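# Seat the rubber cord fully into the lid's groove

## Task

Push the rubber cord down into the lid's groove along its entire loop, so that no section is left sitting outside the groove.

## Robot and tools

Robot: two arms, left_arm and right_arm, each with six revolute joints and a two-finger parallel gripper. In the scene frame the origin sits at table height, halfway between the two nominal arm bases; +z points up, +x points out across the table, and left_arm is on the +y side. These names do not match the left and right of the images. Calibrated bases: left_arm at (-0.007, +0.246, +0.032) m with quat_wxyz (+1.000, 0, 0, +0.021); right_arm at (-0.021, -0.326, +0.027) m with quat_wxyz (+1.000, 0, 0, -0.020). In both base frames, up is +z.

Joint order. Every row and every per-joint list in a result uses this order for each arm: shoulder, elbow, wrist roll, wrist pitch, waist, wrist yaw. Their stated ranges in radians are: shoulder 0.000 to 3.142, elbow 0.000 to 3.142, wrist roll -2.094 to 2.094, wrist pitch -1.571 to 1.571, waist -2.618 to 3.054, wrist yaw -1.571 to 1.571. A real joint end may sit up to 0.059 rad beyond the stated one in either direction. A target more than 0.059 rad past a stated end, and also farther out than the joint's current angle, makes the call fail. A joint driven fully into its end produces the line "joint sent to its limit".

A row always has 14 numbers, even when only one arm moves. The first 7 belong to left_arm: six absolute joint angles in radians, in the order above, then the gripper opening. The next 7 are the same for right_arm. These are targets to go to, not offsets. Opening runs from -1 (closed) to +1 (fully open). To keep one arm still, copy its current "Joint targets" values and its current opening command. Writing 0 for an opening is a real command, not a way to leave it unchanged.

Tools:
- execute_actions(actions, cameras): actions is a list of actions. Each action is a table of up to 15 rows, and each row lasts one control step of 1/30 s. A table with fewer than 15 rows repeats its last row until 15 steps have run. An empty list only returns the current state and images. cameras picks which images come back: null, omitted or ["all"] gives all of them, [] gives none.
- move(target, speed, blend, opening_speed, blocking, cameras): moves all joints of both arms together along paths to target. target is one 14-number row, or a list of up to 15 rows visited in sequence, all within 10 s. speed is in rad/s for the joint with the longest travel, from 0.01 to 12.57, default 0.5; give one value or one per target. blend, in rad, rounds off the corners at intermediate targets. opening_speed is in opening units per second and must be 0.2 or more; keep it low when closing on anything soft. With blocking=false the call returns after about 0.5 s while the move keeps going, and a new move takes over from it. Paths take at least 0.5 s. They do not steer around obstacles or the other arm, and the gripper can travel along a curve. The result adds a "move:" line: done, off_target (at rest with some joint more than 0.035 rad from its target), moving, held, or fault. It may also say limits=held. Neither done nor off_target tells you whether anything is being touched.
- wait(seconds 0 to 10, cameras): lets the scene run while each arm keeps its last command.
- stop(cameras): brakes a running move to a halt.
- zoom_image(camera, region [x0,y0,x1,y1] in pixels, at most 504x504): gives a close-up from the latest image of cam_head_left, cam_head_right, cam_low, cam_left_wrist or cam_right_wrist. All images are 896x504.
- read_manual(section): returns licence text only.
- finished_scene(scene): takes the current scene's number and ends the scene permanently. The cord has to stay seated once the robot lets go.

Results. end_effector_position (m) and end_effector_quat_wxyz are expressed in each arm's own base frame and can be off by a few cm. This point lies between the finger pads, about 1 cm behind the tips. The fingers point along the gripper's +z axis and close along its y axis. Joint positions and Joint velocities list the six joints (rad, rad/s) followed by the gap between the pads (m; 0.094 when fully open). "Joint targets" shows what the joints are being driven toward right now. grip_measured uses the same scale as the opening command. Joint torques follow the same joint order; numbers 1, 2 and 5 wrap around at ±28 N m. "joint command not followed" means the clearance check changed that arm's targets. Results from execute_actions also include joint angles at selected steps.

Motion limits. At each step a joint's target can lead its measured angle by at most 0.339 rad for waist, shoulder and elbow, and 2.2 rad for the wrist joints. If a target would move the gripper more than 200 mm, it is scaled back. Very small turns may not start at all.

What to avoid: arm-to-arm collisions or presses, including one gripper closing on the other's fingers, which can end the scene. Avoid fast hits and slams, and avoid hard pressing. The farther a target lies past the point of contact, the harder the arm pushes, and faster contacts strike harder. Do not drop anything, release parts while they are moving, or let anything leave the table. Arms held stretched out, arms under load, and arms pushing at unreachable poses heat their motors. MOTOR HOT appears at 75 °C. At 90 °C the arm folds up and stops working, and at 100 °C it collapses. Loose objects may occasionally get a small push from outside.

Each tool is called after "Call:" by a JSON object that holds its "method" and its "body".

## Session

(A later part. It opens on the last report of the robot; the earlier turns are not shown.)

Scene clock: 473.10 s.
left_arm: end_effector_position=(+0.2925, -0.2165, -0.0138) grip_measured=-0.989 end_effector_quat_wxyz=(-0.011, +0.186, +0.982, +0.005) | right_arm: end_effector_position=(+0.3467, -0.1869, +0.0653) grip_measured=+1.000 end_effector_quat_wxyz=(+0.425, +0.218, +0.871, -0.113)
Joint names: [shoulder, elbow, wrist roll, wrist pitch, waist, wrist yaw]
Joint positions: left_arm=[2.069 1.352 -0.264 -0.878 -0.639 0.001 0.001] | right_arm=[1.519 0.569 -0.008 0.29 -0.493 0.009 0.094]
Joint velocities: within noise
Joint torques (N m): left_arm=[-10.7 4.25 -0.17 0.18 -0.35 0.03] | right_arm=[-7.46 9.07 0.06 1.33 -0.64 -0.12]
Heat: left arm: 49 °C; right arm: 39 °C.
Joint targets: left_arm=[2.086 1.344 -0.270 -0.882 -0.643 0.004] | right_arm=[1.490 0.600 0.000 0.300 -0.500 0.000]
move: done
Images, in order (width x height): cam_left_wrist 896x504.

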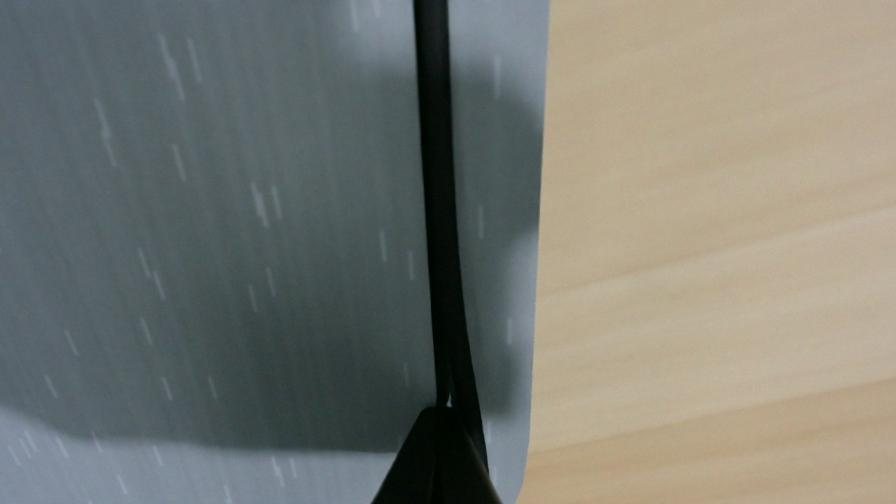

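Call:
{"method": "move", "body": {"target": [[1.92,1.344,-0.27,-0.868,-0.643,0.004,-1,1.49,0.6,0,0.3,-0.5,0,1],[1.85,1.75,-0.3,-1.36,-0.66,0.004,-0.7,1.49,0.6,0,0.3,-0.5,0,1],[1.75,1.75,0,-1.46,-0.58,0.004,-0.7,1.49,0.6,0,0.3,-0.5,0,1]], "speed": 0.5, "cameras": ["cam_left_wrist"]}}

Call:
{"method": "zoom_image", "body": {"camera": "cam_left_wrist", "region": [200, 100, 700, 504]}}

Scene clock: 477.33 s.
left_arm: end_effector_position=(+0.2825, -0.1855, +0.1717) grip_measured=-0.703 end_effector_quat_wxyz=(+0.025, +0.284, +0.959, -0.008) | right_arm: end_effector_position=(+0.3467, -0.1869, +0.0653) grip_measured=+1.000 end_effector_quat_wxyz=(+0.425, +0.218, +0.871, -0.113)
Joint names: [shoulder, elbow, wrist roll, wrist pitch, waist, wrist yaw]
Joint positions: left_arm=[1.788 1.72 -0.007 -1.452 -0.583 0.002 0.014] | right_arm=[1.519 0.569 -0.008 0.29 -0.493 0.009 0.094]
Joint velocities: within noise
Joint torques (N m): left_arm=[-13.38 8.25 0.07 0.28 0.32 0.03] | right_arm=[-7.51 9.13 0.02 1.34 -0.57 -0.1]
Heat: left arm: 49 °C; right arm: 39 °C.
Joint targets: left_arm=[1.750 1.750 0.000 -1.460 -0.580 0.004] | right_arm=[1.490 0.600 0.000 0.300 -0.500 0.000]
move: off_target (left_arm); target 2's new numbers were sent with left_arm's shoulder 0.038 rad from that target; left_arm: the shoulder is farthest, 0.038 rad from its target
Images, in order (width x height): cam_left_wrist 896x504.

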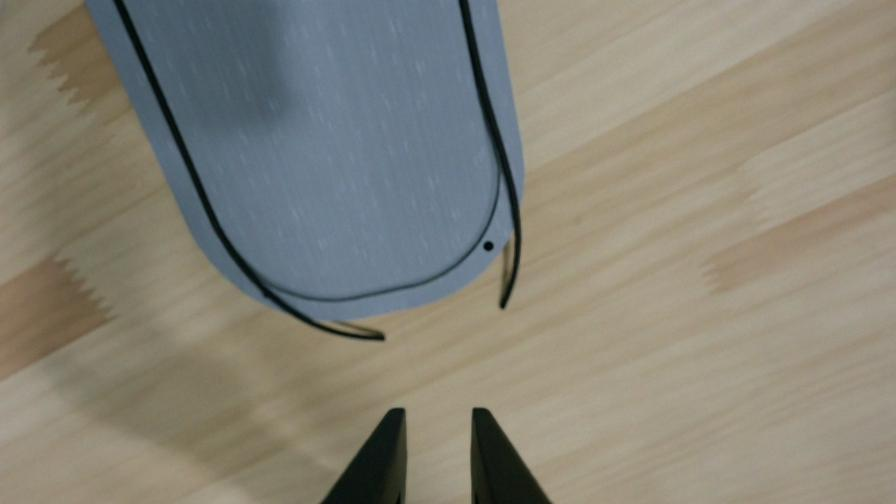

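Scaled by 1.008 from the camera's 896x504 image, which has a finer 1280x720 frame.

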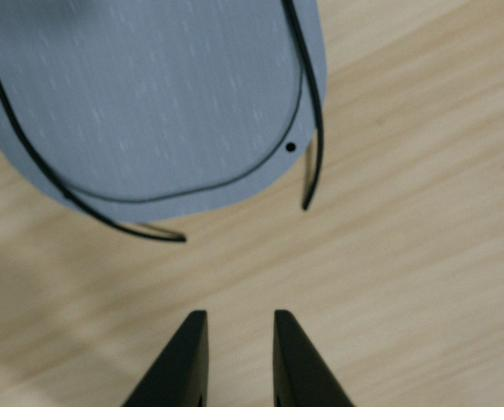

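Call:
{"method": "move", "body": {"target": [[1.8,1.3,-0.02,-0.95,-0.692,0.004,-0.5,1.49,0.6,0,0.3,-0.5,0,1],[1.86,1.18,-0.02,-0.82,-0.692,0.004,-0.5,1.49,0.6,0,0.3,-0.5,0,1]], "speed": 0.5, "cameras": ["cam_left_wrist"]}}

Scene clock: 480.27 s.
left_arm: end_effector_position=(+0.2617, -0.2148, +0.0178) grip_measured=-0.503 end_effector_quat_wxyz=(+0.028, +0.331, +0.943, -0.011) | right_arm: end_effector_position=(+0.3467, -0.1869, +0.0653) grip_measured=+1.000 end_effector_quat_wxyz=(+0.425, +0.218, +0.871, -0.113)
Joint names: [shoulder, elbow, wrist roll, wrist pitch, waist, wrist yaw]
Joint positions: left_arm=[1.858 1.184 -0.013 -0.837 -0.689 0.002 0.023] | right_arm=[1.519 0.569 -0.008 0.29 -0.493 0.009 0.094]
Joint velocities: within noise
Joint torques (N m): left_arm=[-10.19 4.7 -0.09 0.52 -0.46 0.05] | right_arm=[-7.61 9.18 0.02 1.35 -0.66 -0.08]
Heat: left arm: 49 °C; right arm: 39 °C.
Joint targets: left_arm=[1.860 1.180 -0.020 -0.820 -0.692 0.004] | right_arm=[1.490 0.600 0.000 0.300 -0.500 0.000]
move: done
Images, in order (width x height): cam_left_wrist 896x504.

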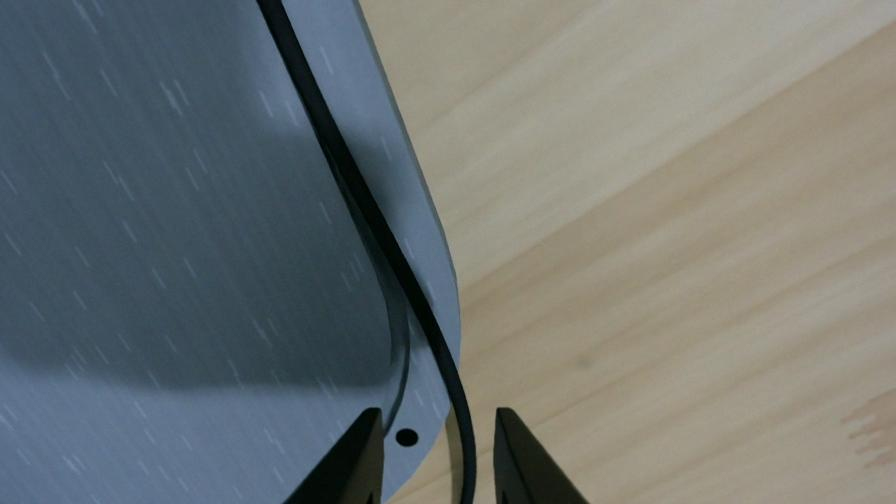

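Call:
{"method": "move", "body": {"target": [[1.926,1.12,-0.02,-0.777,-0.692,0.004,-0.5,1.49,0.6,0,0.3,-0.5,0,1]], "speed": 0.3, "cameras": ["cam_left_wrist"]}}

Scene clock: 481.37 s.
left_arm: end_effector_position=(+0.2485, -0.2039, -0.0133) grip_measured=-0.503 end_effector_quat_wxyz=(-0.006, +0.331, +0.943, +0.001) | right_arm: end_effector_position=(+0.3467, -0.1869, +0.0653) grip_measured=+1.000 end_effector_quat_wxyz=(+0.425, +0.218, +0.871, -0.113)
Joint names: [shoulder, elbow, wrist roll, wrist pitch, waist, wrist yaw]
Joint positions: left_arm=[1.917 1.128 -0.013 -0.794 -0.689 0.002 0.023] | right_arm=[1.519 0.569 -0.008 0.29 -0.493 0.009 0.094]
Joint velocities: within noise
Joint torques (N m): left_arm=[-9.55 4.12 -0.06 0.41 -0.12 -0.01] | right_arm=[-7.64 9.21 0.07 1.32 -0.58 -0.09]
Heat: left arm: 48 °C; right arm: 39 °C.
Joint targets: left_arm=[1.926 1.120 -0.020 -0.777 -0.692 0.004] | right_arm=[1.490 0.600 0.000 0.300 -0.500 0.000]
move: done
Images, in order (width x height): cam_left_wrist 896x504.

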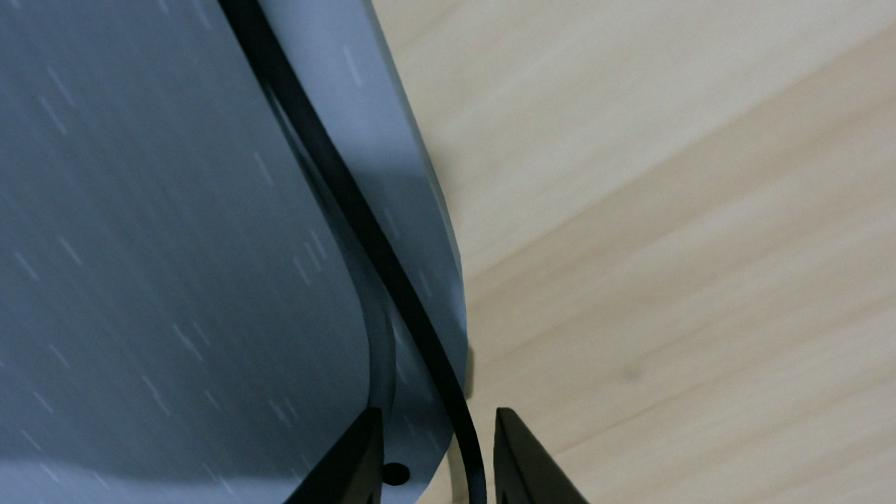

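Call:
{"method": "move", "body": {"target": [[1.92,1.12,-0.02,-0.78,-0.692,0.004,-1,1.49,0.6,0,0.3,-0.5,0,1]], "speed": 0.3, "opening_speed": 0.6, "cameras": []}}

Call:
{"method": "move", "body": {"target": [[1.87,1.14,-0.02,-0.81,-0.68,0.004,-1,1.49,0.6,0,0.3,-0.5,0,1],[1.88,1.14,0.34,-0.81,-0.65,0.004,-1,1.49,0.6,0,0.3,-0.5,0,1],[1.915,1.115,0.34,-0.777,-0.65,0.004,-1,1.49,0.6,0,0.3,-0.5,0,1]], "speed": 0.2, "cameras": ["cam_left_wrist"]}}

Scene clock: 482.73 s.
left_arm: end_effector_position=(+0.2464, -0.2064, -0.0132) grip_measured=-0.979 end_effector_quat_wxyz=(-0.009, +0.332, +0.943, -0.005) | right_arm: end_effector_position=(+0.3467, -0.1869, +0.0653) grip_measured=+1.000 end_effector_quat_wxyz=(+0.425, +0.218, +0.871, -0.113)
Joint names: [shoulder, elbow, wrist roll, wrist pitch, waist, wrist yaw]
Joint positions: left_arm=[1.917 1.128 -0.014 -0.794 -0.691 0.016 0.001] | right_arm=[1.519 0.569 -0.008 0.29 -0.493 0.009 0.094]
Joint velocities: within noise
Joint torques (N m): left_arm=[-10.36 4.31 -0.08 0.31 0.06 -0.15] | right_arm=[-7.6 9.29 0.03 1.36 -0.61 -0.12]
Heat: left arm: 48 °C; right arm: 39 °C.
Joint targets: left_arm=[1.920 1.120 -0.020 -0.780 -0.692 0.004] | right_arm=[1.490 0.600 0.000 0.300 -0.500 0.000]
move: done
No camera images: "cameras" was empty.

Scene clock: 485.50 s.
left_arm: end_effector_position=(+0.2554, -0.1971, -0.0110) grip_measured=-0.989 end_effector_quat_wxyz=(-0.003, +0.474, +0.881, -0.004) | right_arm: end_effector_position=(+0.3467, -0.1869, +0.0653) grip_measured=+1.000 end_effector_quat_wxyz=(+0.425, +0.218, +0.871, -0.113)
Joint names: [shoulder, elbow, wrist roll, wrist pitch, waist, wrist yaw]
Joint positions: left_arm=[1.91 1.128 0.332 -0.793 -0.655 0.01 0.001] | right_arm=[1.519 0.569 -0.008 0.29 -0.493 0.009 0.094]
Joint velocities: within noise
Joint torques (N m): left_arm=[-9.95 3.67 0.08 0.39 0.32 -0.06] | right_arm=[-7.49 9.32 0.04 1.29 -0.62 -0.08]
Heat: left arm: 48 °C; right arm: 39 °C.
Joint targets: left_arm=[1.915 1.115 0.340 -0.777 -0.650 0.004] | right_arm=[1.490 0.600 0.000 0.300 -0.500 0.000]
move: done
Images, in order (width x height): cam_left_wrist 896x504.

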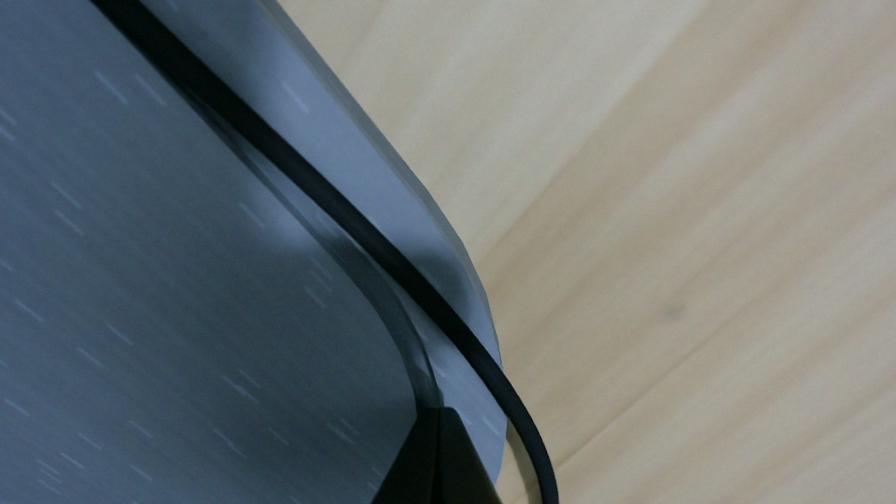

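Call:
{"method": "move", "body": {"target": [[1.85,1.15,0.3,-0.83,-0.65,0.004,-1,1.49,0.6,0,0.3,-0.5,0,1],[1.8,1.23,0.06,-0.9,-0.683,0.004,-0.6,1.49,0.6,0,0.3,-0.5,0,1],[1.91,1.195,0.06,-0.83,-0.683,0.004,-0.6,1.49,0.6,0,0.3,-0.5,0,1]], "speed": 0.4, "cameras": ["cam_left_wrist"]}}

Scene clock: 488.90 s.
left_arm: end_effector_position=(+0.2618, -0.2122, +0.0074) grip_measured=-0.603 end_effector_quat_wxyz=(+0.009, +0.364, +0.931, -0.008) | right_arm: end_effector_position=(+0.3467, -0.1869, +0.0653) grip_measured=+1.000 end_effector_quat_wxyz=(+0.425, +0.218, +0.871, -0.113)
Joint names: [shoulder, elbow, wrist roll, wrist pitch, waist, wrist yaw]
Joint positions: left_arm=[1.902 1.2 0.066 -0.846 -0.679 0.009 0.019] | right_arm=[1.519 0.569 -0.008 0.29 -0.493 0.009 0.094]
Joint velocities: within noise
Joint torques (N m): left_arm=[-10.02 4.55 -0.03 0.41 -0.51 -0.09] | right_arm=[-7.57 9.21 0.04 1.29 -0.35 -0.09]
Heat: left arm: 48 °C; right arm: 39 °C.
Joint targets: left_arm=[1.910 1.195 0.060 -0.830 -0.683 0.004] | right_arm=[1.490 0.600 0.000 0.300 -0.500 0.000]
move: done; target 2's new numbers were sent with left_arm's shoulder 0.041 rad from that target
Images, in order (width x height): cam_left_wrist 896x504.

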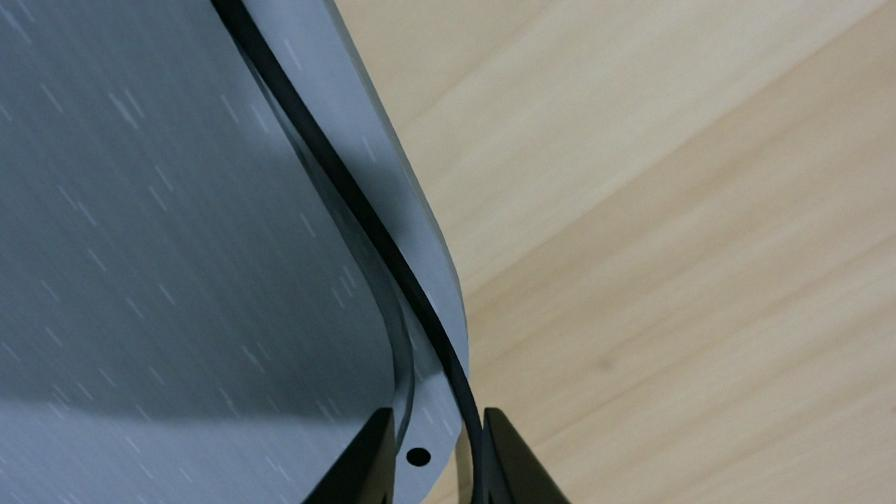

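Call:
{"method": "move", "body": {"target": [[1.88,1.24,0.05,-0.86,-0.693,0.004,-0.5,1.49,0.6,0,0.3,-0.5,0,1],[1.99,1.21,0.05,-0.80,-0.693,0.004,-0.5,1.49,0.6,0,0.3,-0.5,0,1]], "speed": 0.3, "cameras": ["cam_left_wrist"]}}

Scene clock: 490.27 s.
left_arm: end_effector_position=(+0.2593, -0.2146, -0.0166) grip_measured=-0.503 end_effector_quat_wxyz=(-0.012, +0.364, +0.931, -0.001) | right_arm: end_effector_position=(+0.3467, -0.1869, +0.0653) grip_measured=+1.000 end_effector_quat_wxyz=(+0.425, +0.218, +0.871, -0.113)
Joint names: [shoulder, elbow, wrist roll, wrist pitch, waist, wrist yaw]
Joint positions: left_arm=[1.982 1.205 0.056 -0.816 -0.689 0.01 0.023] | right_arm=[1.519 0.569 -0.008 0.29 -0.493 0.009 0.094]
Joint velocities: within noise
Joint torques (N m): left_arm=[-10.4 5.38 -0.09 0.37 -0.51 -0.07] | right_arm=[-7.47 9.03 0.09 1.34 -0.54 -0.11]
Heat: left arm: 48 °C; right arm: 39 °C.
Joint targets: left_arm=[1.990 1.210 0.050 -0.800 -0.693 0.004] | right_arm=[1.490 0.600 0.000 0.300 -0.500 0.000]
move: done
Images, in order (width x height): cam_left_wrist 896x504.

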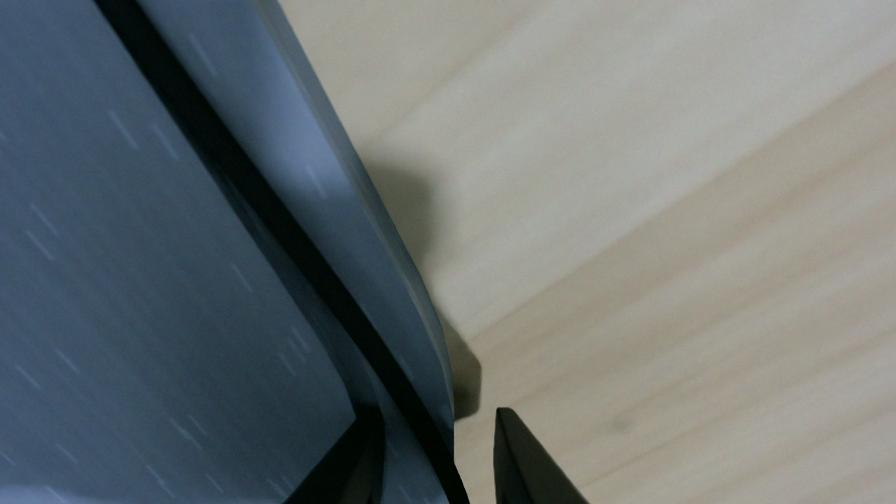

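Call:
{"method": "move", "body": {"target": [[1.93,1.205,0.05,-0.83,-0.693,0.004,-0.5,1.49,0.6,0,0.3,-0.5,0,1],[1.978,1.205,0.05,-0.80,-0.693,0.004,-0.5,1.49,0.6,0,0.3,-0.5,0,1],[1.978,1.205,0.05,-0.80,-0.693,0.004,-1,1.49,0.6,0,0.3,-0.5,0,1]], "speed": 0.3, "opening_speed": 0.6, "cameras": ["cam_left_wrist"]}}

Scene clock: 492.27 s.
left_arm: end_effector_position=(+0.2602, -0.2139, -0.0166) grip_measured=-0.756 end_effector_quat_wxyz=(-0.011, +0.362, +0.932, +0.002) | right_arm: end_effector_position=(+0.3467, -0.1869, +0.0653) grip_measured=+1.000 end_effector_quat_wxyz=(+0.425, +0.218, +0.871, -0.113)
Joint names: [shoulder, elbow, wrist roll, wrist pitch, waist, wrist yaw]
Joint positions: left_arm=[1.982 1.205 0.051 -0.815 -0.689 0.004 0.011] | right_arm=[1.519 0.569 -0.008 0.29 -0.493 0.009 0.094]
Joint velocities: within noise
Joint torques (N m): left_arm=[-11.49 4.71 -0.03 0.4 -0.35 -0.02] | right_arm=[-7.58 9.03 0.03 1.33 -0.62 -0.08]
Heat: left arm: 47 °C; right arm: 39 °C.
Joint targets: left_arm=[1.978 1.205 0.050 -0.800 -0.693 0.004] | right_arm=[1.490 0.600 0.000 0.300 -0.500 0.000]
move: done
Images, in order (width x height): cam_left_wrist 896x504.

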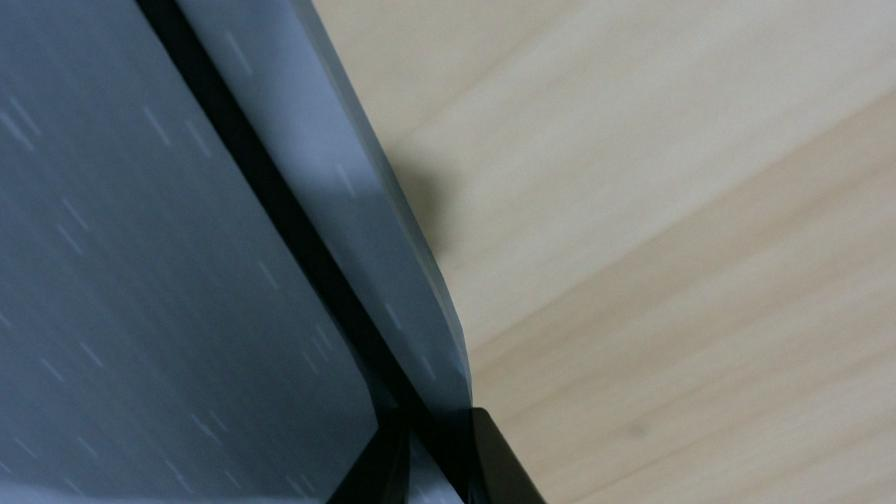

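Call:
{"method": "move", "body": {"target": [[1.978,1.205,0.05,-0.80,-0.693,0.004,-0.5,1.49,0.6,0,0.3,-0.5,0,1],[1.88,1.205,0.05,-0.83,-0.693,0.004,-0.5,1.49,0.6,0,0.3,-0.5,0,1],[1.974,1.2,0.05,-0.80,-0.693,0.004,-0.5,1.49,0.6,0,0.3,-0.5,0,1]], "speed": 0.3, "opening_speed": 0.8, "cameras": ["cam_left_wrist"]}}

Scene clock: 494.43 s.
left_arm: end_effector_position=(+0.2611, -0.2162, -0.0111) grip_measured=-0.503 end_effector_quat_wxyz=(-0.003, +0.363, +0.932, -0.002) | right_arm: end_effector_position=(+0.3467, -0.1869, +0.0653) grip_measured=+1.000 end_effector_quat_wxyz=(+0.425, +0.218, +0.871, -0.113)
Joint names: [shoulder, elbow, wrist roll, wrist pitch, waist, wrist yaw]
Joint positions: left_arm=[1.964 1.205 0.051 -0.816 -0.691 0.006 0.023] | right_arm=[1.519 0.569 -0.008 0.29 -0.493 0.009 0.094]
Joint velocities: within noise
Joint torques (N m): left_arm=[-10.19 4.64 -0.02 0.31 -0.34 -0.03] | right_arm=[-7.58 9.2 0.06 1.32 -0.53 -0.14]
Heat: left arm: 47 °C; right arm: 39 °C.
Joint targets: left_arm=[1.974 1.200 0.050 -0.800 -0.693 0.004] | right_arm=[1.490 0.600 0.000 0.300 -0.500 0.000]
move: done
Images, in order (width x height): cam_left_wrist 896x504.

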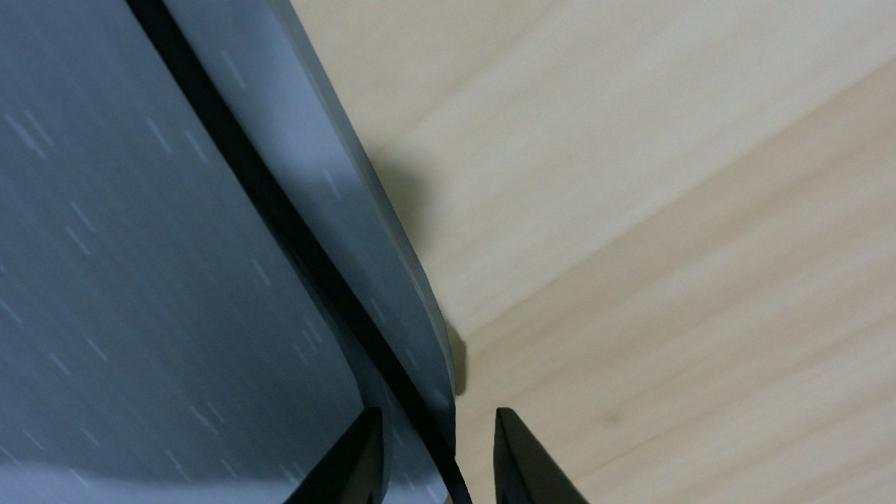

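Call:
{"method": "move", "body": {"target": [[1.981,1.2,0.05,-0.80,-0.693,0.004,-0.5,1.49,0.6,0,0.3,-0.5,0,1],[1.981,1.2,0.05,-0.80,-0.693,0.004,-1,1.49,0.6,0,0.3,-0.5,0,1]], "speed": 0.3, "opening_speed": 0.6, "cameras": ["cam_left_wrist"]}}

Scene clock: 496.33 s.
left_arm: end_effector_position=(+0.2613, -0.2163, -0.0111) grip_measured=-0.989 end_effector_quat_wxyz=(-0.003, +0.363, +0.932, -0.002) | right_arm: end_effector_position=(+0.3467, -0.1869, +0.0653) grip_measured=+1.000 end_effector_quat_wxyz=(+0.425, +0.218, +0.871, -0.113)
Joint names: [shoulder, elbow, wrist roll, wrist pitch, waist, wrist yaw]
Joint positions: left_arm=[1.964 1.205 0.051 -0.815 -0.691 0.006 0.001] | right_arm=[1.519 0.569 -0.008 0.29 -0.493 0.009 0.094]
Joint velocities: within noise
Joint torques (N m): left_arm=[-9.46 4.46 -0.05 0.37 -0.06 -0.06] | right_arm=[-7.43 9.05 0.09 1.32 -0.51 -0.1]
Heat: left arm: 47 °C; right arm: 39 °C.
Joint targets: left_arm=[1.981 1.200 0.050 -0.800 -0.693 0.004] | right_arm=[1.490 0.600 0.000 0.300 -0.500 0.000]
move: done
Images, in order (width x height): cam_left_wrist 896x504.

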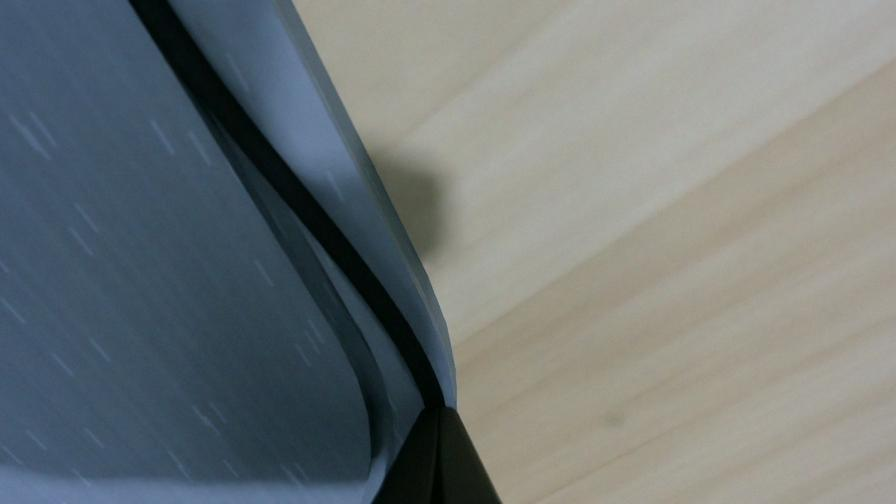

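Call:
{"method": "move", "body": {"target": [[1.981,1.2,0.05,-0.80,-0.693,0.004,-0.5,1.49,0.6,0,0.3,-0.5,0,1],[1.988,1.192,0.05,-0.795,-0.693,0.004,-0.5,1.49,0.6,0,0.3,-0.5,0,1]], "speed": 0.3, "opening_speed": 0.8, "cameras": ["cam_left_wrist"]}}

Scene clock: 498.13 s.
left_arm: end_effector_position=(+0.2612, -0.2162, -0.0138) grip_measured=-0.503 end_effector_quat_wxyz=(-0.005, +0.363, +0.932, -0.002) | right_arm: end_effector_position=(+0.3467, -0.1869, +0.0653) grip_measured=+1.000 end_effector_quat_wxyz=(+0.425, +0.218, +0.871, -0.113)
Joint names: [shoulder, elbow, wrist roll, wrist pitch, waist, wrist yaw]
Joint positions: left_arm=[1.973 1.205 0.051 -0.811 -0.691 0.006 0.023] | right_arm=[1.519 0.569 -0.008 0.29 -0.493 0.009 0.094]
Joint velocities: within noise
Joint torques (N m): left_arm=[-9.76 3.48 -0.01 0.38 -0.24 -0.04] | right_arm=[-7.6 9.2 0.01 1.29 -0.65 -0.08]
Heat: left arm: 46 °C; right arm: 39 °C.
Joint targets: left_arm=[1.988 1.192 0.050 -0.795 -0.693 0.004] | right_arm=[1.490 0.600 0.000 0.300 -0.500 0.000]
move: done
Images, in order (width x height): cam_left_wrist 896x504.

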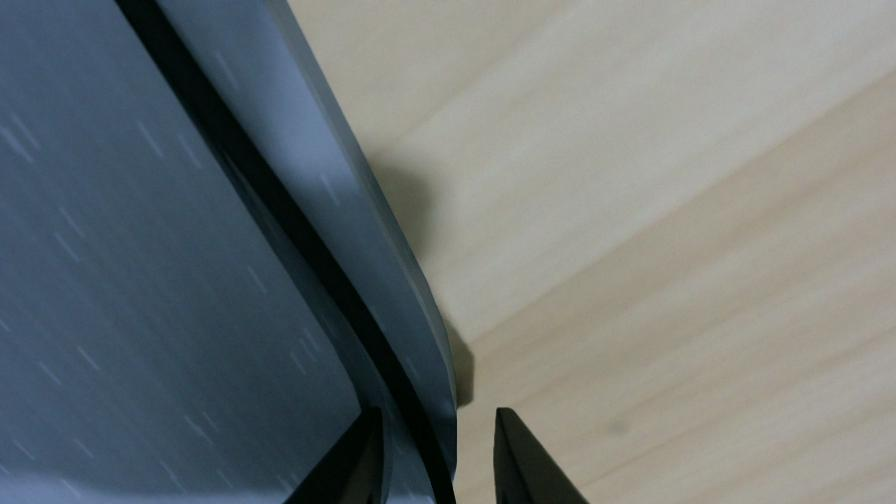

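Call:
{"method": "move", "body": {"target": [[1.988,1.192,0.05,-0.795,-0.693,0.004,-1,1.49,0.6,0,0.3,-0.5,0,1]], "speed": 0.3, "opening_speed": 0.6, "cameras": ["cam_left_wrist"]}}

Scene clock: 499.27 s.
left_arm: end_effector_position=(+0.2615, -0.2165, -0.0138) grip_measured=-0.953 end_effector_quat_wxyz=(-0.004, +0.363, +0.932, -0.002) | right_arm: end_effector_position=(+0.3467, -0.1869, +0.0653) grip_measured=+1.000 end_effector_quat_wxyz=(+0.425, +0.218, +0.871, -0.113)
Joint names: [shoulder, elbow, wrist roll, wrist pitch, waist, wrist yaw]
Joint positions: left_arm=[1.973 1.205 0.051 -0.809 -0.691 0.006 0.002] | right_arm=[1.519 0.569 -0.008 0.29 -0.493 0.009 0.094]
Joint velocities: within noise
Joint torques (N m): left_arm=[-9.73 3.73 -0.02 0.37 -0.1 -0.01] | right_arm=[-7.47 9.07 0.04 1.34 -0.59 -0.11]
Heat: left arm: 46 °C; right arm: 39 °C.
Joint targets: left_arm=[1.988 1.192 0.050 -0.795 -0.693 0.004] | right_arm=[1.490 0.600 0.000 0.300 -0.500 0.000]
move: done
Images, in order (width x height): cam_left_wrist 896x504.

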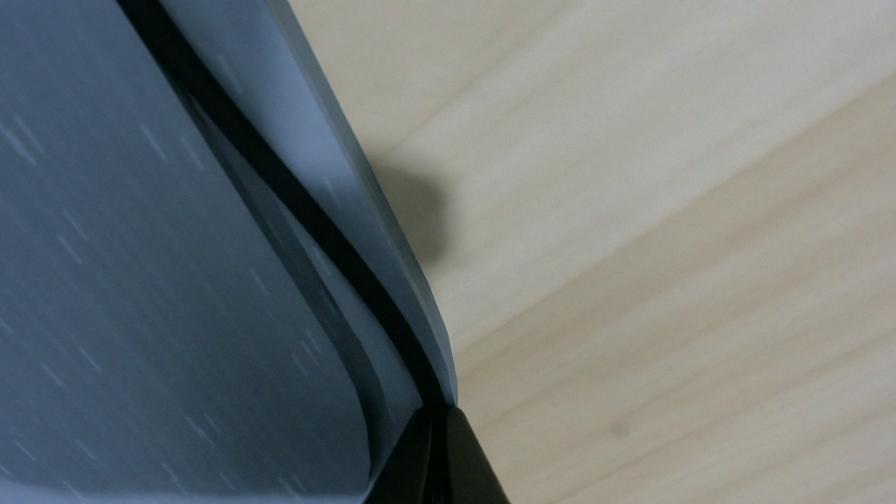

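Call:
{"method": "move", "body": {"target": [[1.9,1.205,0.05,-0.83,-0.69,0.004,-1,1.49,0.6,0,0.3,-0.5,0,1],[1.905,1.21,0.12,-0.83,-0.665,0.004,-1,1.49,0.6,0,0.3,-0.5,0,1],[1.99,1.2,0.12,-0.798,-0.668,0.004,-1,1.49,0.6,0,0.3,-0.5,0,1]], "speed": 0.2, "cameras": ["cam_left_wrist"]}}

Scene clock: 501.13 s.
left_arm: end_effector_position=(+0.2652, -0.2096, -0.0147) grip_measured=-0.957 end_effector_quat_wxyz=(-0.007, +0.381, +0.925, -0.001) | right_arm: end_effector_position=(+0.3467, -0.1869, +0.0653) grip_measured=+1.000 end_effector_quat_wxyz=(+0.425, +0.218, +0.871, -0.113)
Joint names: [shoulder, elbow, wrist roll, wrist pitch, waist, wrist yaw]
Joint positions: left_arm=[1.975 1.205 0.113 -0.814 -0.669 0.006 0.002] | right_arm=[1.519 0.569 -0.008 0.29 -0.493 0.009 0.094]
Joint velocities: within noise
Joint torques (N m): left_arm=[-9.84 4.23 0 0.36 0.03 -0.06] | right_arm=[-7.57 9.22 0.07 1.31 -0.68 -0.06]
Heat: left arm: 46 °C; right arm: 39 °C.
Joint targets: left_arm=[1.990 1.200 0.120 -0.798 -0.668 0.004] | right_arm=[1.490 0.600 0.000 0.300 -0.500 0.000]
move: done
Images, in order (width x height): cam_left_wrist 896x504.

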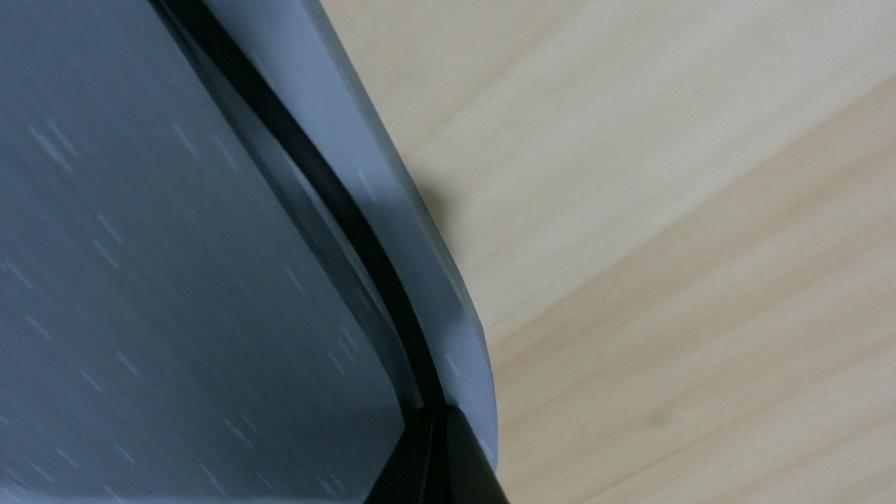

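Call:
{"method": "move", "body": {"target": [[1.9,1.205,0.12,-0.83,-0.668,0.004,-1,1.49,0.6,0,0.3,-0.5,0,1],[1.905,1.21,0.16,-0.83,-0.65,0.004,-1,1.49,0.6,0,0.3,-0.5,0,1],[1.987,1.2,0.16,-0.798,-0.652,0.004,-1,1.49,0.6,0,0.3,-0.5,0,1]], "speed": 0.2, "cameras": ["cam_left_wrist"]}}

Scene clock: 502.83 s.
left_arm: end_effector_position=(+0.2678, -0.2052, -0.0145) grip_measured=-0.958 end_effector_quat_wxyz=(-0.008, +0.392, +0.920, -0.001) | right_arm: end_effector_position=(+0.3467, -0.1869, +0.0653) grip_measured=+1.000 end_effector_quat_wxyz=(+0.425, +0.218, +0.871, -0.113)
Joint names: [shoulder, elbow, wrist roll, wrist pitch, waist, wrist yaw]
Joint positions: left_arm=[1.975 1.205 0.153 -0.816 -0.653 0.006 0.002] | right_arm=[1.519 0.569 -0.008 0.29 -0.493 0.009 0.094]
Joint velocities: within noise
Joint torques (N m): left_arm=[-10.03 4.57 0.05 0.4 0.16 -0.07] | right_arm=[-7.61 8.95 0.07 1.31 -0.65 -0.05]
Heat: left arm: 46 °C; right arm: 39 °C.
Joint targets: left_arm=[1.987 1.200 0.160 -0.798 -0.652 0.004] | right_arm=[1.490 0.600 0.000 0.300 -0.500 0.000]
move: done
Images, in order (width x height): cam_left_wrist 896x504.

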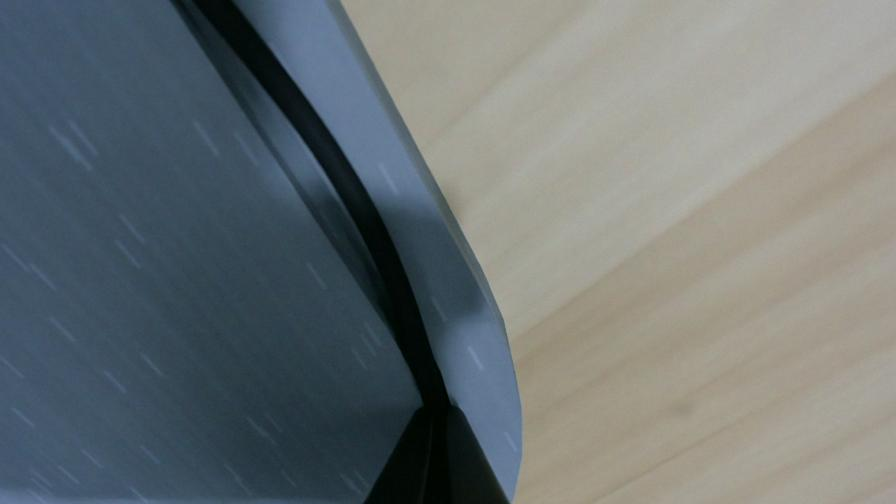

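Call:
{"method": "move", "body": {"target": [[1.93,1.205,0.16,-0.83,-0.655,0.004,-1,1.49,0.6,0,0.3,-0.5,0,1],[1.92,1.195,0.17,-0.825,-0.645,0.004,-1,1.49,0.6,0,0.3,-0.5,0,1],[1.979,1.188,0.17,-0.794,-0.65,0.004,-1,1.49,0.6,0,0.3,-0.5,0,1]], "speed": 0.2, "cameras": ["cam_left_wrist"]}}

Scene clock: 504.07 s.
left_arm: end_effector_position=(+0.2676, -0.2042, -0.0147) grip_measured=-0.958 end_effector_quat_wxyz=(-0.008, +0.396, +0.918, -0.001) | right_arm: end_effector_position=(+0.3467, -0.1869, +0.0653) grip_measured=+1.000 end_effector_quat_wxyz=(+0.425, +0.218, +0.871, -0.113)
Joint names: [shoulder, elbow, wrist roll, wrist pitch, waist, wrist yaw]
Joint positions: left_arm=[1.973 1.201 0.163 -0.815 -0.651 0.006 0.002] | right_arm=[1.519 0.569 -0.008 0.29 -0.493 0.009 0.094]
Joint velocities: within noise
Joint torques (N m): left_arm=[-10.73 3.86 0.05 0.41 0.16 0.03] | right_arm=[-7.72 9.1 0.05 1.33 -0.57 -0.05]
Heat: left arm: 46 °C; right arm: 39 °C.
Joint targets: left_arm=[1.979 1.188 0.170 -0.794 -0.650 0.004] | right_arm=[1.490 0.600 0.000 0.300 -0.500 0.000]
move: done
Images, in order (width x height): cam_left_wrist 896x504.

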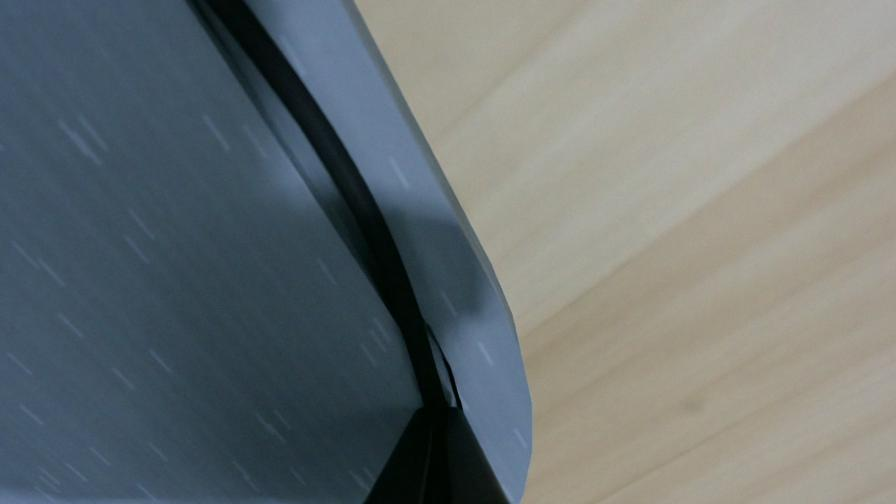

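Call:
{"method": "move", "body": {"target": [[1.979,1.188,0.17,-0.794,-0.65,0.004,-0.7,1.49,0.6,0,0.3,-0.5,0,1],[1.8,1.35,0.1,-1.0,-0.65,0.004,-0.7,1.49,0.6,0,0.3,-0.5,0,1],[1.78,1.6,0,-1.32,-0.58,0.004,-0.7,1.49,0.6,0,0.3,-0.5,0,1]], "speed": 0.4, "opening_speed": 0.5, "cameras": ["cam_left_wrist"]}}

Scene clock: 507.17 s.
left_arm: end_effector_position=(+0.2828, -0.1867, +0.1225) grip_measured=-0.703 end_effector_quat_wxyz=(+0.002, +0.291, +0.957, -0.003) | right_arm: end_effector_position=(+0.3467, -0.1869, +0.0653) grip_measured=+1.000 end_effector_quat_wxyz=(+0.425, +0.218, +0.871, -0.113)
Joint names: [shoulder, elbow, wrist roll, wrist pitch, waist, wrist yaw]
Joint positions: left_arm=[1.822 1.568 0.007 -1.312 -0.584 0.006 0.014] | right_arm=[1.519 0.569 -0.008 0.29 -0.493 0.009 0.094]
Joint velocities: within noise
Joint torques (N m): left_arm=[-14.53 8.47 -0.08 0.16 0.4 0.03] | right_arm=[-7.71 9.13 0.03 1.33 -0.54 -0.09]
Heat: left arm: 47 °C; right arm: 39 °C.
Joint targets: left_arm=[1.780 1.600 0.000 -1.320 -0.580 0.004] | right_arm=[1.490 0.600 0.000 0.300 -0.500 0.000]
move: off_target (left_arm); left_arm: the shoulder is farthest, 0.042 rad from its target
Images, in order (width x height): cam_left_wrist 896x504.

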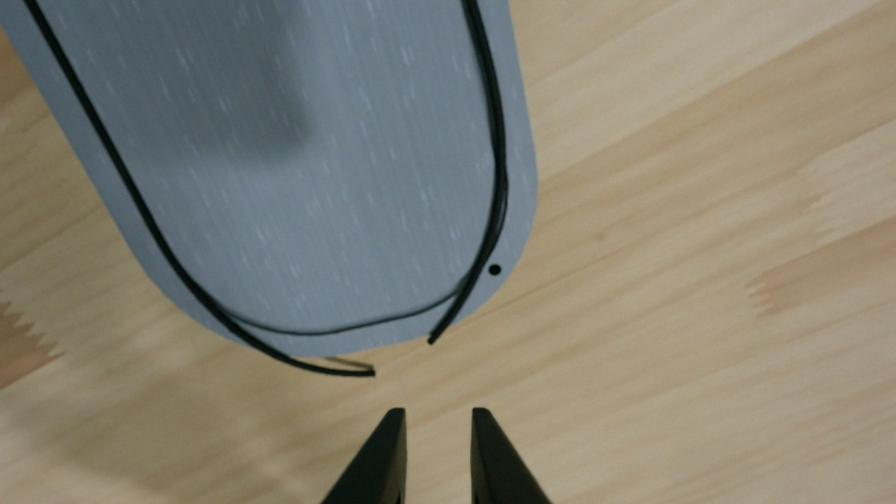

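Call:
{"method": "move", "body": {"target": [[1.85,1.5,-0.2,-1.1,-0.62,0.004,-1,1.49,0.6,0,0.3,-0.5,0,1],[1.92,1.344,-0.27,-0.868,-0.635,0.004,-1,1.49,0.6,0,0.3,-0.5,0,1],[1.92,1.344,-0.27,-0.868,-0.648,0.004,-1,1.49,0.6,0,0.3,-0.5,0,1],[2.086,1.344,-0.27,-0.882,-0.648,0.004,-1,1.49,0.6,0,0.3,-0.5,0,1]], "speed": [0.5,0.4,0.2,0.25], "cameras": ["cam_left_wrist"]}}

Call:
{"method": "zoom_image", "body": {"camera": "cam_left_wrist", "region": [300, 100, 700, 504]}}

Scene clock: 509.80 s.
left_arm: end_effector_position=(+0.2897, -0.2171, -0.0131) grip_measured=-0.989 end_effector_quat_wxyz=(-0.015, +0.190, +0.982, +0.007) | right_arm: end_effector_position=(+0.3467, -0.1869, +0.0653) grip_measured=+1.000 end_effector_quat_wxyz=(+0.425, +0.218, +0.871, -0.113)
Joint names: [shoulder, elbow, wrist roll, wrist pitch, waist, wrist yaw]
Joint positions: left_arm=[2.068 1.353 -0.264 -0.888 -0.645 0.001 0.001] | right_arm=[1.519 0.569 -0.008 0.29 -0.493 0.009 0.094]
Joint velocities: within noise
Joint torques (N m): left_arm=[-10.36 4.07 -0.1 0.28 -0.1 -0.01] | right_arm=[-7.77 9.13 0.02 1.34 -0.53 -0.03]
Heat: left arm: 46 °C; right arm: 39 °C.
Joint targets: left_arm=[2.086 1.344 -0.270 -0.882 -0.648 0.004] | right_arm=[1.490 0.600 0.000 0.300 -0.500 0.000]
move: done
Images, in order (width x height): cam_left_wrist 896x504.

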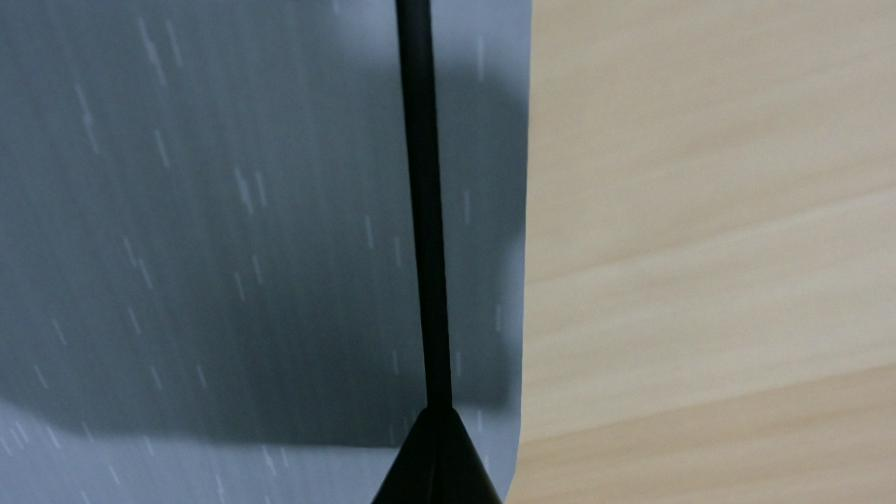

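Scaled by 1.248 from the camera's 896x504 image, which has a finer 1280x720 frame.

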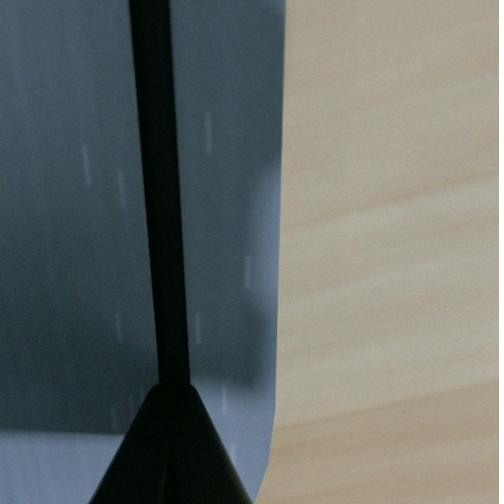

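Call:
{"method": "move", "body": {"target": [[2.128,1.304,-0.27,-0.852,-0.648,0.004,-1,1.49,0.6,0,0.3,-0.5,0,1],[1.9,1.308,-0.21,-0.855,-0.635,0.004,-1,1.49,0.6,0,0.3,-0.5,0,1],[1.9,1.308,-0.21,-0.855,-0.651,0.004,-1,1.49,0.6,0,0.3,-0.5,0,1],[2.064,1.308,-0.21,-0.869,-0.651,0.004,-1,1.49,0.6,0,0.3,-0.5,0,1]], "speed": [0.15,0.4,0.2,0.25], "cameras": ["cam_left_wrist"]}}

Call:
{"method": "zoom_image", "body": {"camera": "cam_left_wrist", "region": [300, 100, 700, 504]}}

Scene clock: 512.10 s.
left_arm: end_effector_position=(+0.2845, -0.2150, -0.0143) grip_measured=-0.989 end_effector_quat_wxyz=(-0.013, +0.214, +0.977, +0.003) | right_arm: end_effector_position=(+0.3467, -0.1869, +0.0653) grip_measured=+1.000 end_effector_quat_wxyz=(+0.425, +0.218, +0.871, -0.113)
Joint names: [shoulder, elbow, wrist roll, wrist pitch, waist, wrist yaw]
Joint positions: left_arm=[2.046 1.314 -0.216 -0.864 -0.647 0.006 0.001] | right_arm=[1.519 0.569 -0.008 0.29 -0.493 0.009 0.094]
Joint velocities: within noise
Joint torques (N m): left_arm=[-10.33 4.44 0.04 0.14 -0.46 -0.01] | right_arm=[-7.61 9.21 0.04 1.31 -0.54 -0.12]
Heat: left arm: 46 °C; right arm: 39 °C.
Joint targets: left_arm=[2.064 1.308 -0.210 -0.869 -0.651 0.004] | right_arm=[1.490 0.600 0.000 0.300 -0.500 0.000]
move: done
Images, in order (width x height): cam_left_wrist 896x504.

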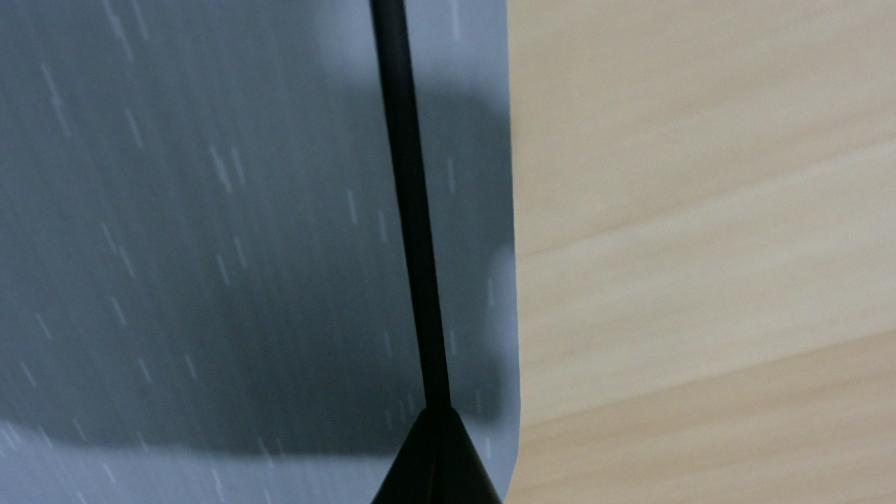

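Scaled by 1.248 from the camera's 896x504 image, which has a finer 1280x720 frame.

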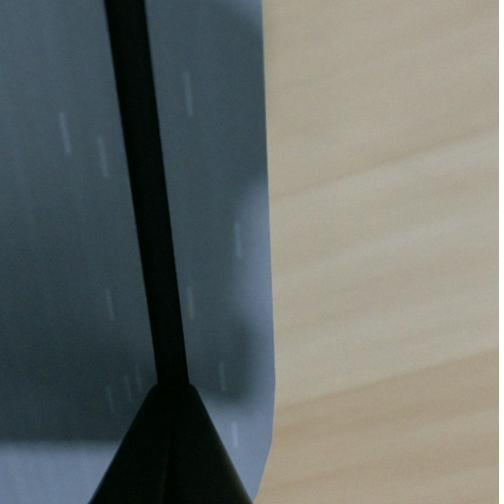

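Call:
{"method": "move", "body": {"target": [[2.104,1.268,-0.21,-0.84,-0.651,0.004,-1,1.49,0.6,0,0.3,-0.5,0,1],[1.88,1.277,-0.14,-0.843,-0.64,0.004,-1,1.49,0.6,0,0.3,-0.5,0,1],[1.88,1.277,-0.14,-0.843,-0.655,0.004,-1,1.49,0.6,0,0.3,-0.5,0,1],[2.044,1.277,-0.14,-0.857,-0.655,0.004,-1,1.49,0.6,0,0.3,-0.5,0,1]], "speed": [0.15,0.4,0.2,0.25], "cameras": ["cam_left_wrist"]}}

Call:
{"method": "zoom_image", "body": {"camera": "cam_left_wrist", "region": [300, 100, 700, 504]}}

Scene clock: 514.30 s.
left_arm: end_effector_position=(+0.2791, -0.2121, -0.0142) grip_measured=-0.989 end_effector_quat_wxyz=(-0.013, +0.249, +0.968, +0.002) | right_arm: end_effector_position=(+0.3467, -0.1869, +0.0653) grip_measured=+1.000 end_effector_quat_wxyz=(+0.425, +0.218, +0.871, -0.113)
Joint names: [shoulder, elbow, wrist roll, wrist pitch, waist, wrist yaw]
Joint positions: left_arm=[2.025 1.282 -0.146 -0.852 -0.65 0.006 0.001] | right_arm=[1.519 0.569 -0.008 0.29 -0.493 0.009 0.094]
Joint velocities: within noise
Joint torques (N m): left_arm=[-9.96 4.62 0.07 0.12 -0.65 -0.05] | right_arm=[-7.47 8.99 0.08 1.33 -0.46 -0.09]
Heat: left arm: 46 °C; right arm: 39 °C.
Joint targets: left_arm=[2.044 1.277 -0.140 -0.857 -0.655 0.004] | right_arm=[1.490 0.600 0.000 0.300 -0.500 0.000]
move: done
Images, in order (width x height): cam_left_wrist 896x504.

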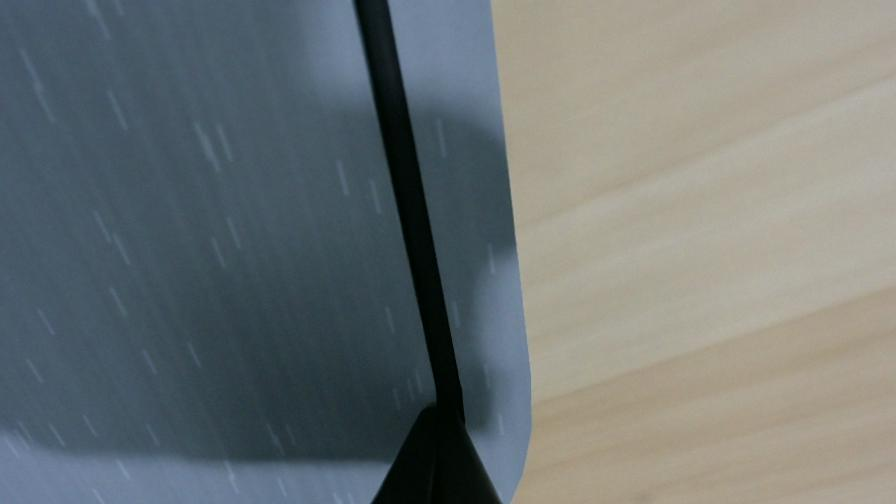

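Scaled by 1.248 from the camera's 896x504 image, which has a finer 1280x720 frame.

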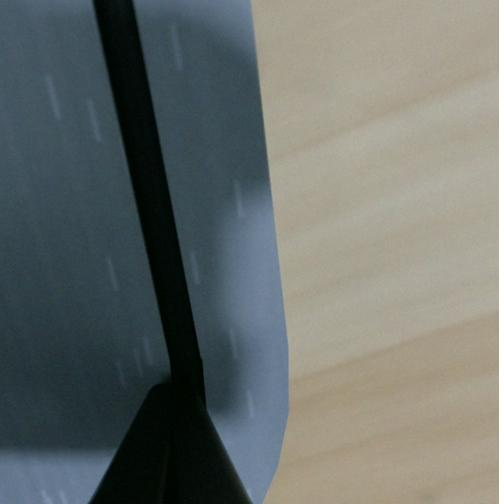

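Call:
{"method": "move", "body": {"target": [[1.87,1.277,-0.14,-0.843,-0.65,0.004,-1,1.49,0.6,0,0.3,-0.5,0,1],[1.87,1.277,-0.14,-0.843,-0.66,0.004,-1,1.49,0.6,0,0.3,-0.5,0,1],[2.043,1.275,-0.14,-0.857,-0.66,0.004,-1,1.49,0.6,0,0.3,-0.5,0,1]], "speed": [0.4,0.2,0.25], "cameras": ["cam_left_wrist"]}}

Call:
{"method": "zoom_image", "body": {"camera": "cam_left_wrist", "region": [300, 100, 700, 504]}}

Scene clock: 516.03 s.
left_arm: end_effector_position=(+0.2774, -0.2136, -0.0142) grip_measured=-0.989 end_effector_quat_wxyz=(-0.013, +0.252, +0.968, +0.003) | right_arm: end_effector_position=(+0.3467, -0.1869, +0.0653) grip_measured=+1.000 end_effector_quat_wxyz=(+0.425, +0.218, +0.871, -0.113)
Joint names: [shoulder, elbow, wrist roll, wrist pitch, waist, wrist yaw]
Joint positions: left_arm=[2.025 1.282 -0.146 -0.853 -0.656 0.006 0.001] | right_arm=[1.519 0.569 -0.008 0.29 -0.493 0.009 0.094]
Joint velocities: within noise
Joint torques (N m): left_arm=[-10.14 4.29 0.06 0.17 -0.53 -0.03] | right_arm=[-7.77 8.99 0.08 1.3 -0.55 -0.11]
Heat: left arm: 46 °C; right arm: 39 °C.
Joint targets: left_arm=[2.043 1.275 -0.140 -0.857 -0.660 0.004] | right_arm=[1.490 0.600 0.000 0.300 -0.500 0.000]
move: done
Images, in order (width x height): cam_left_wrist 896x504.

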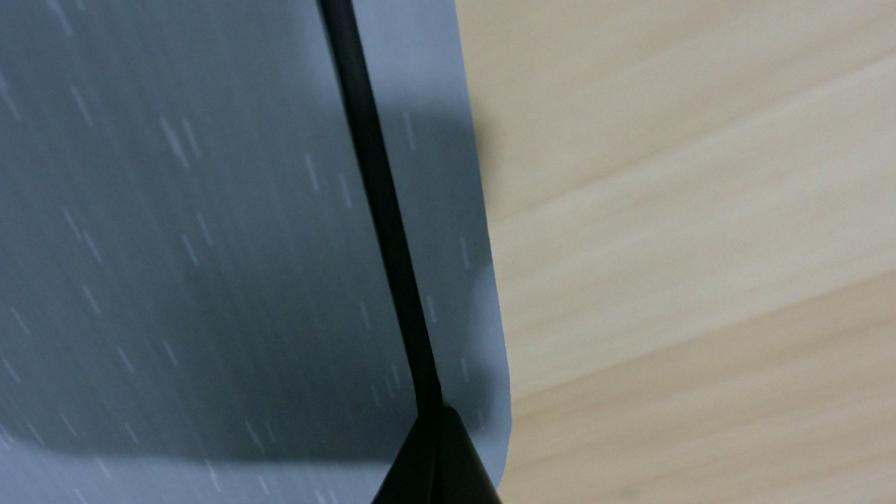

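Scaled by 1.248 from the camera's 896x504 image, which has a finer 1280x720 frame.

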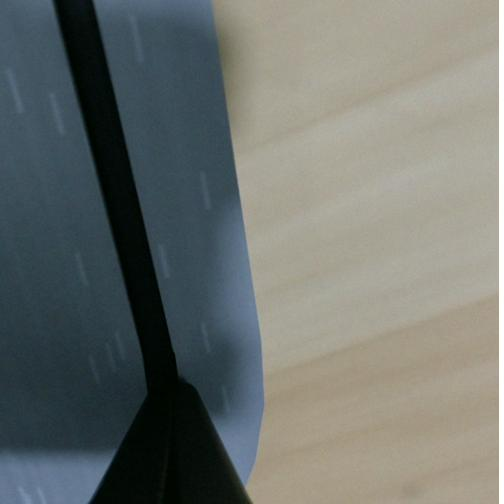

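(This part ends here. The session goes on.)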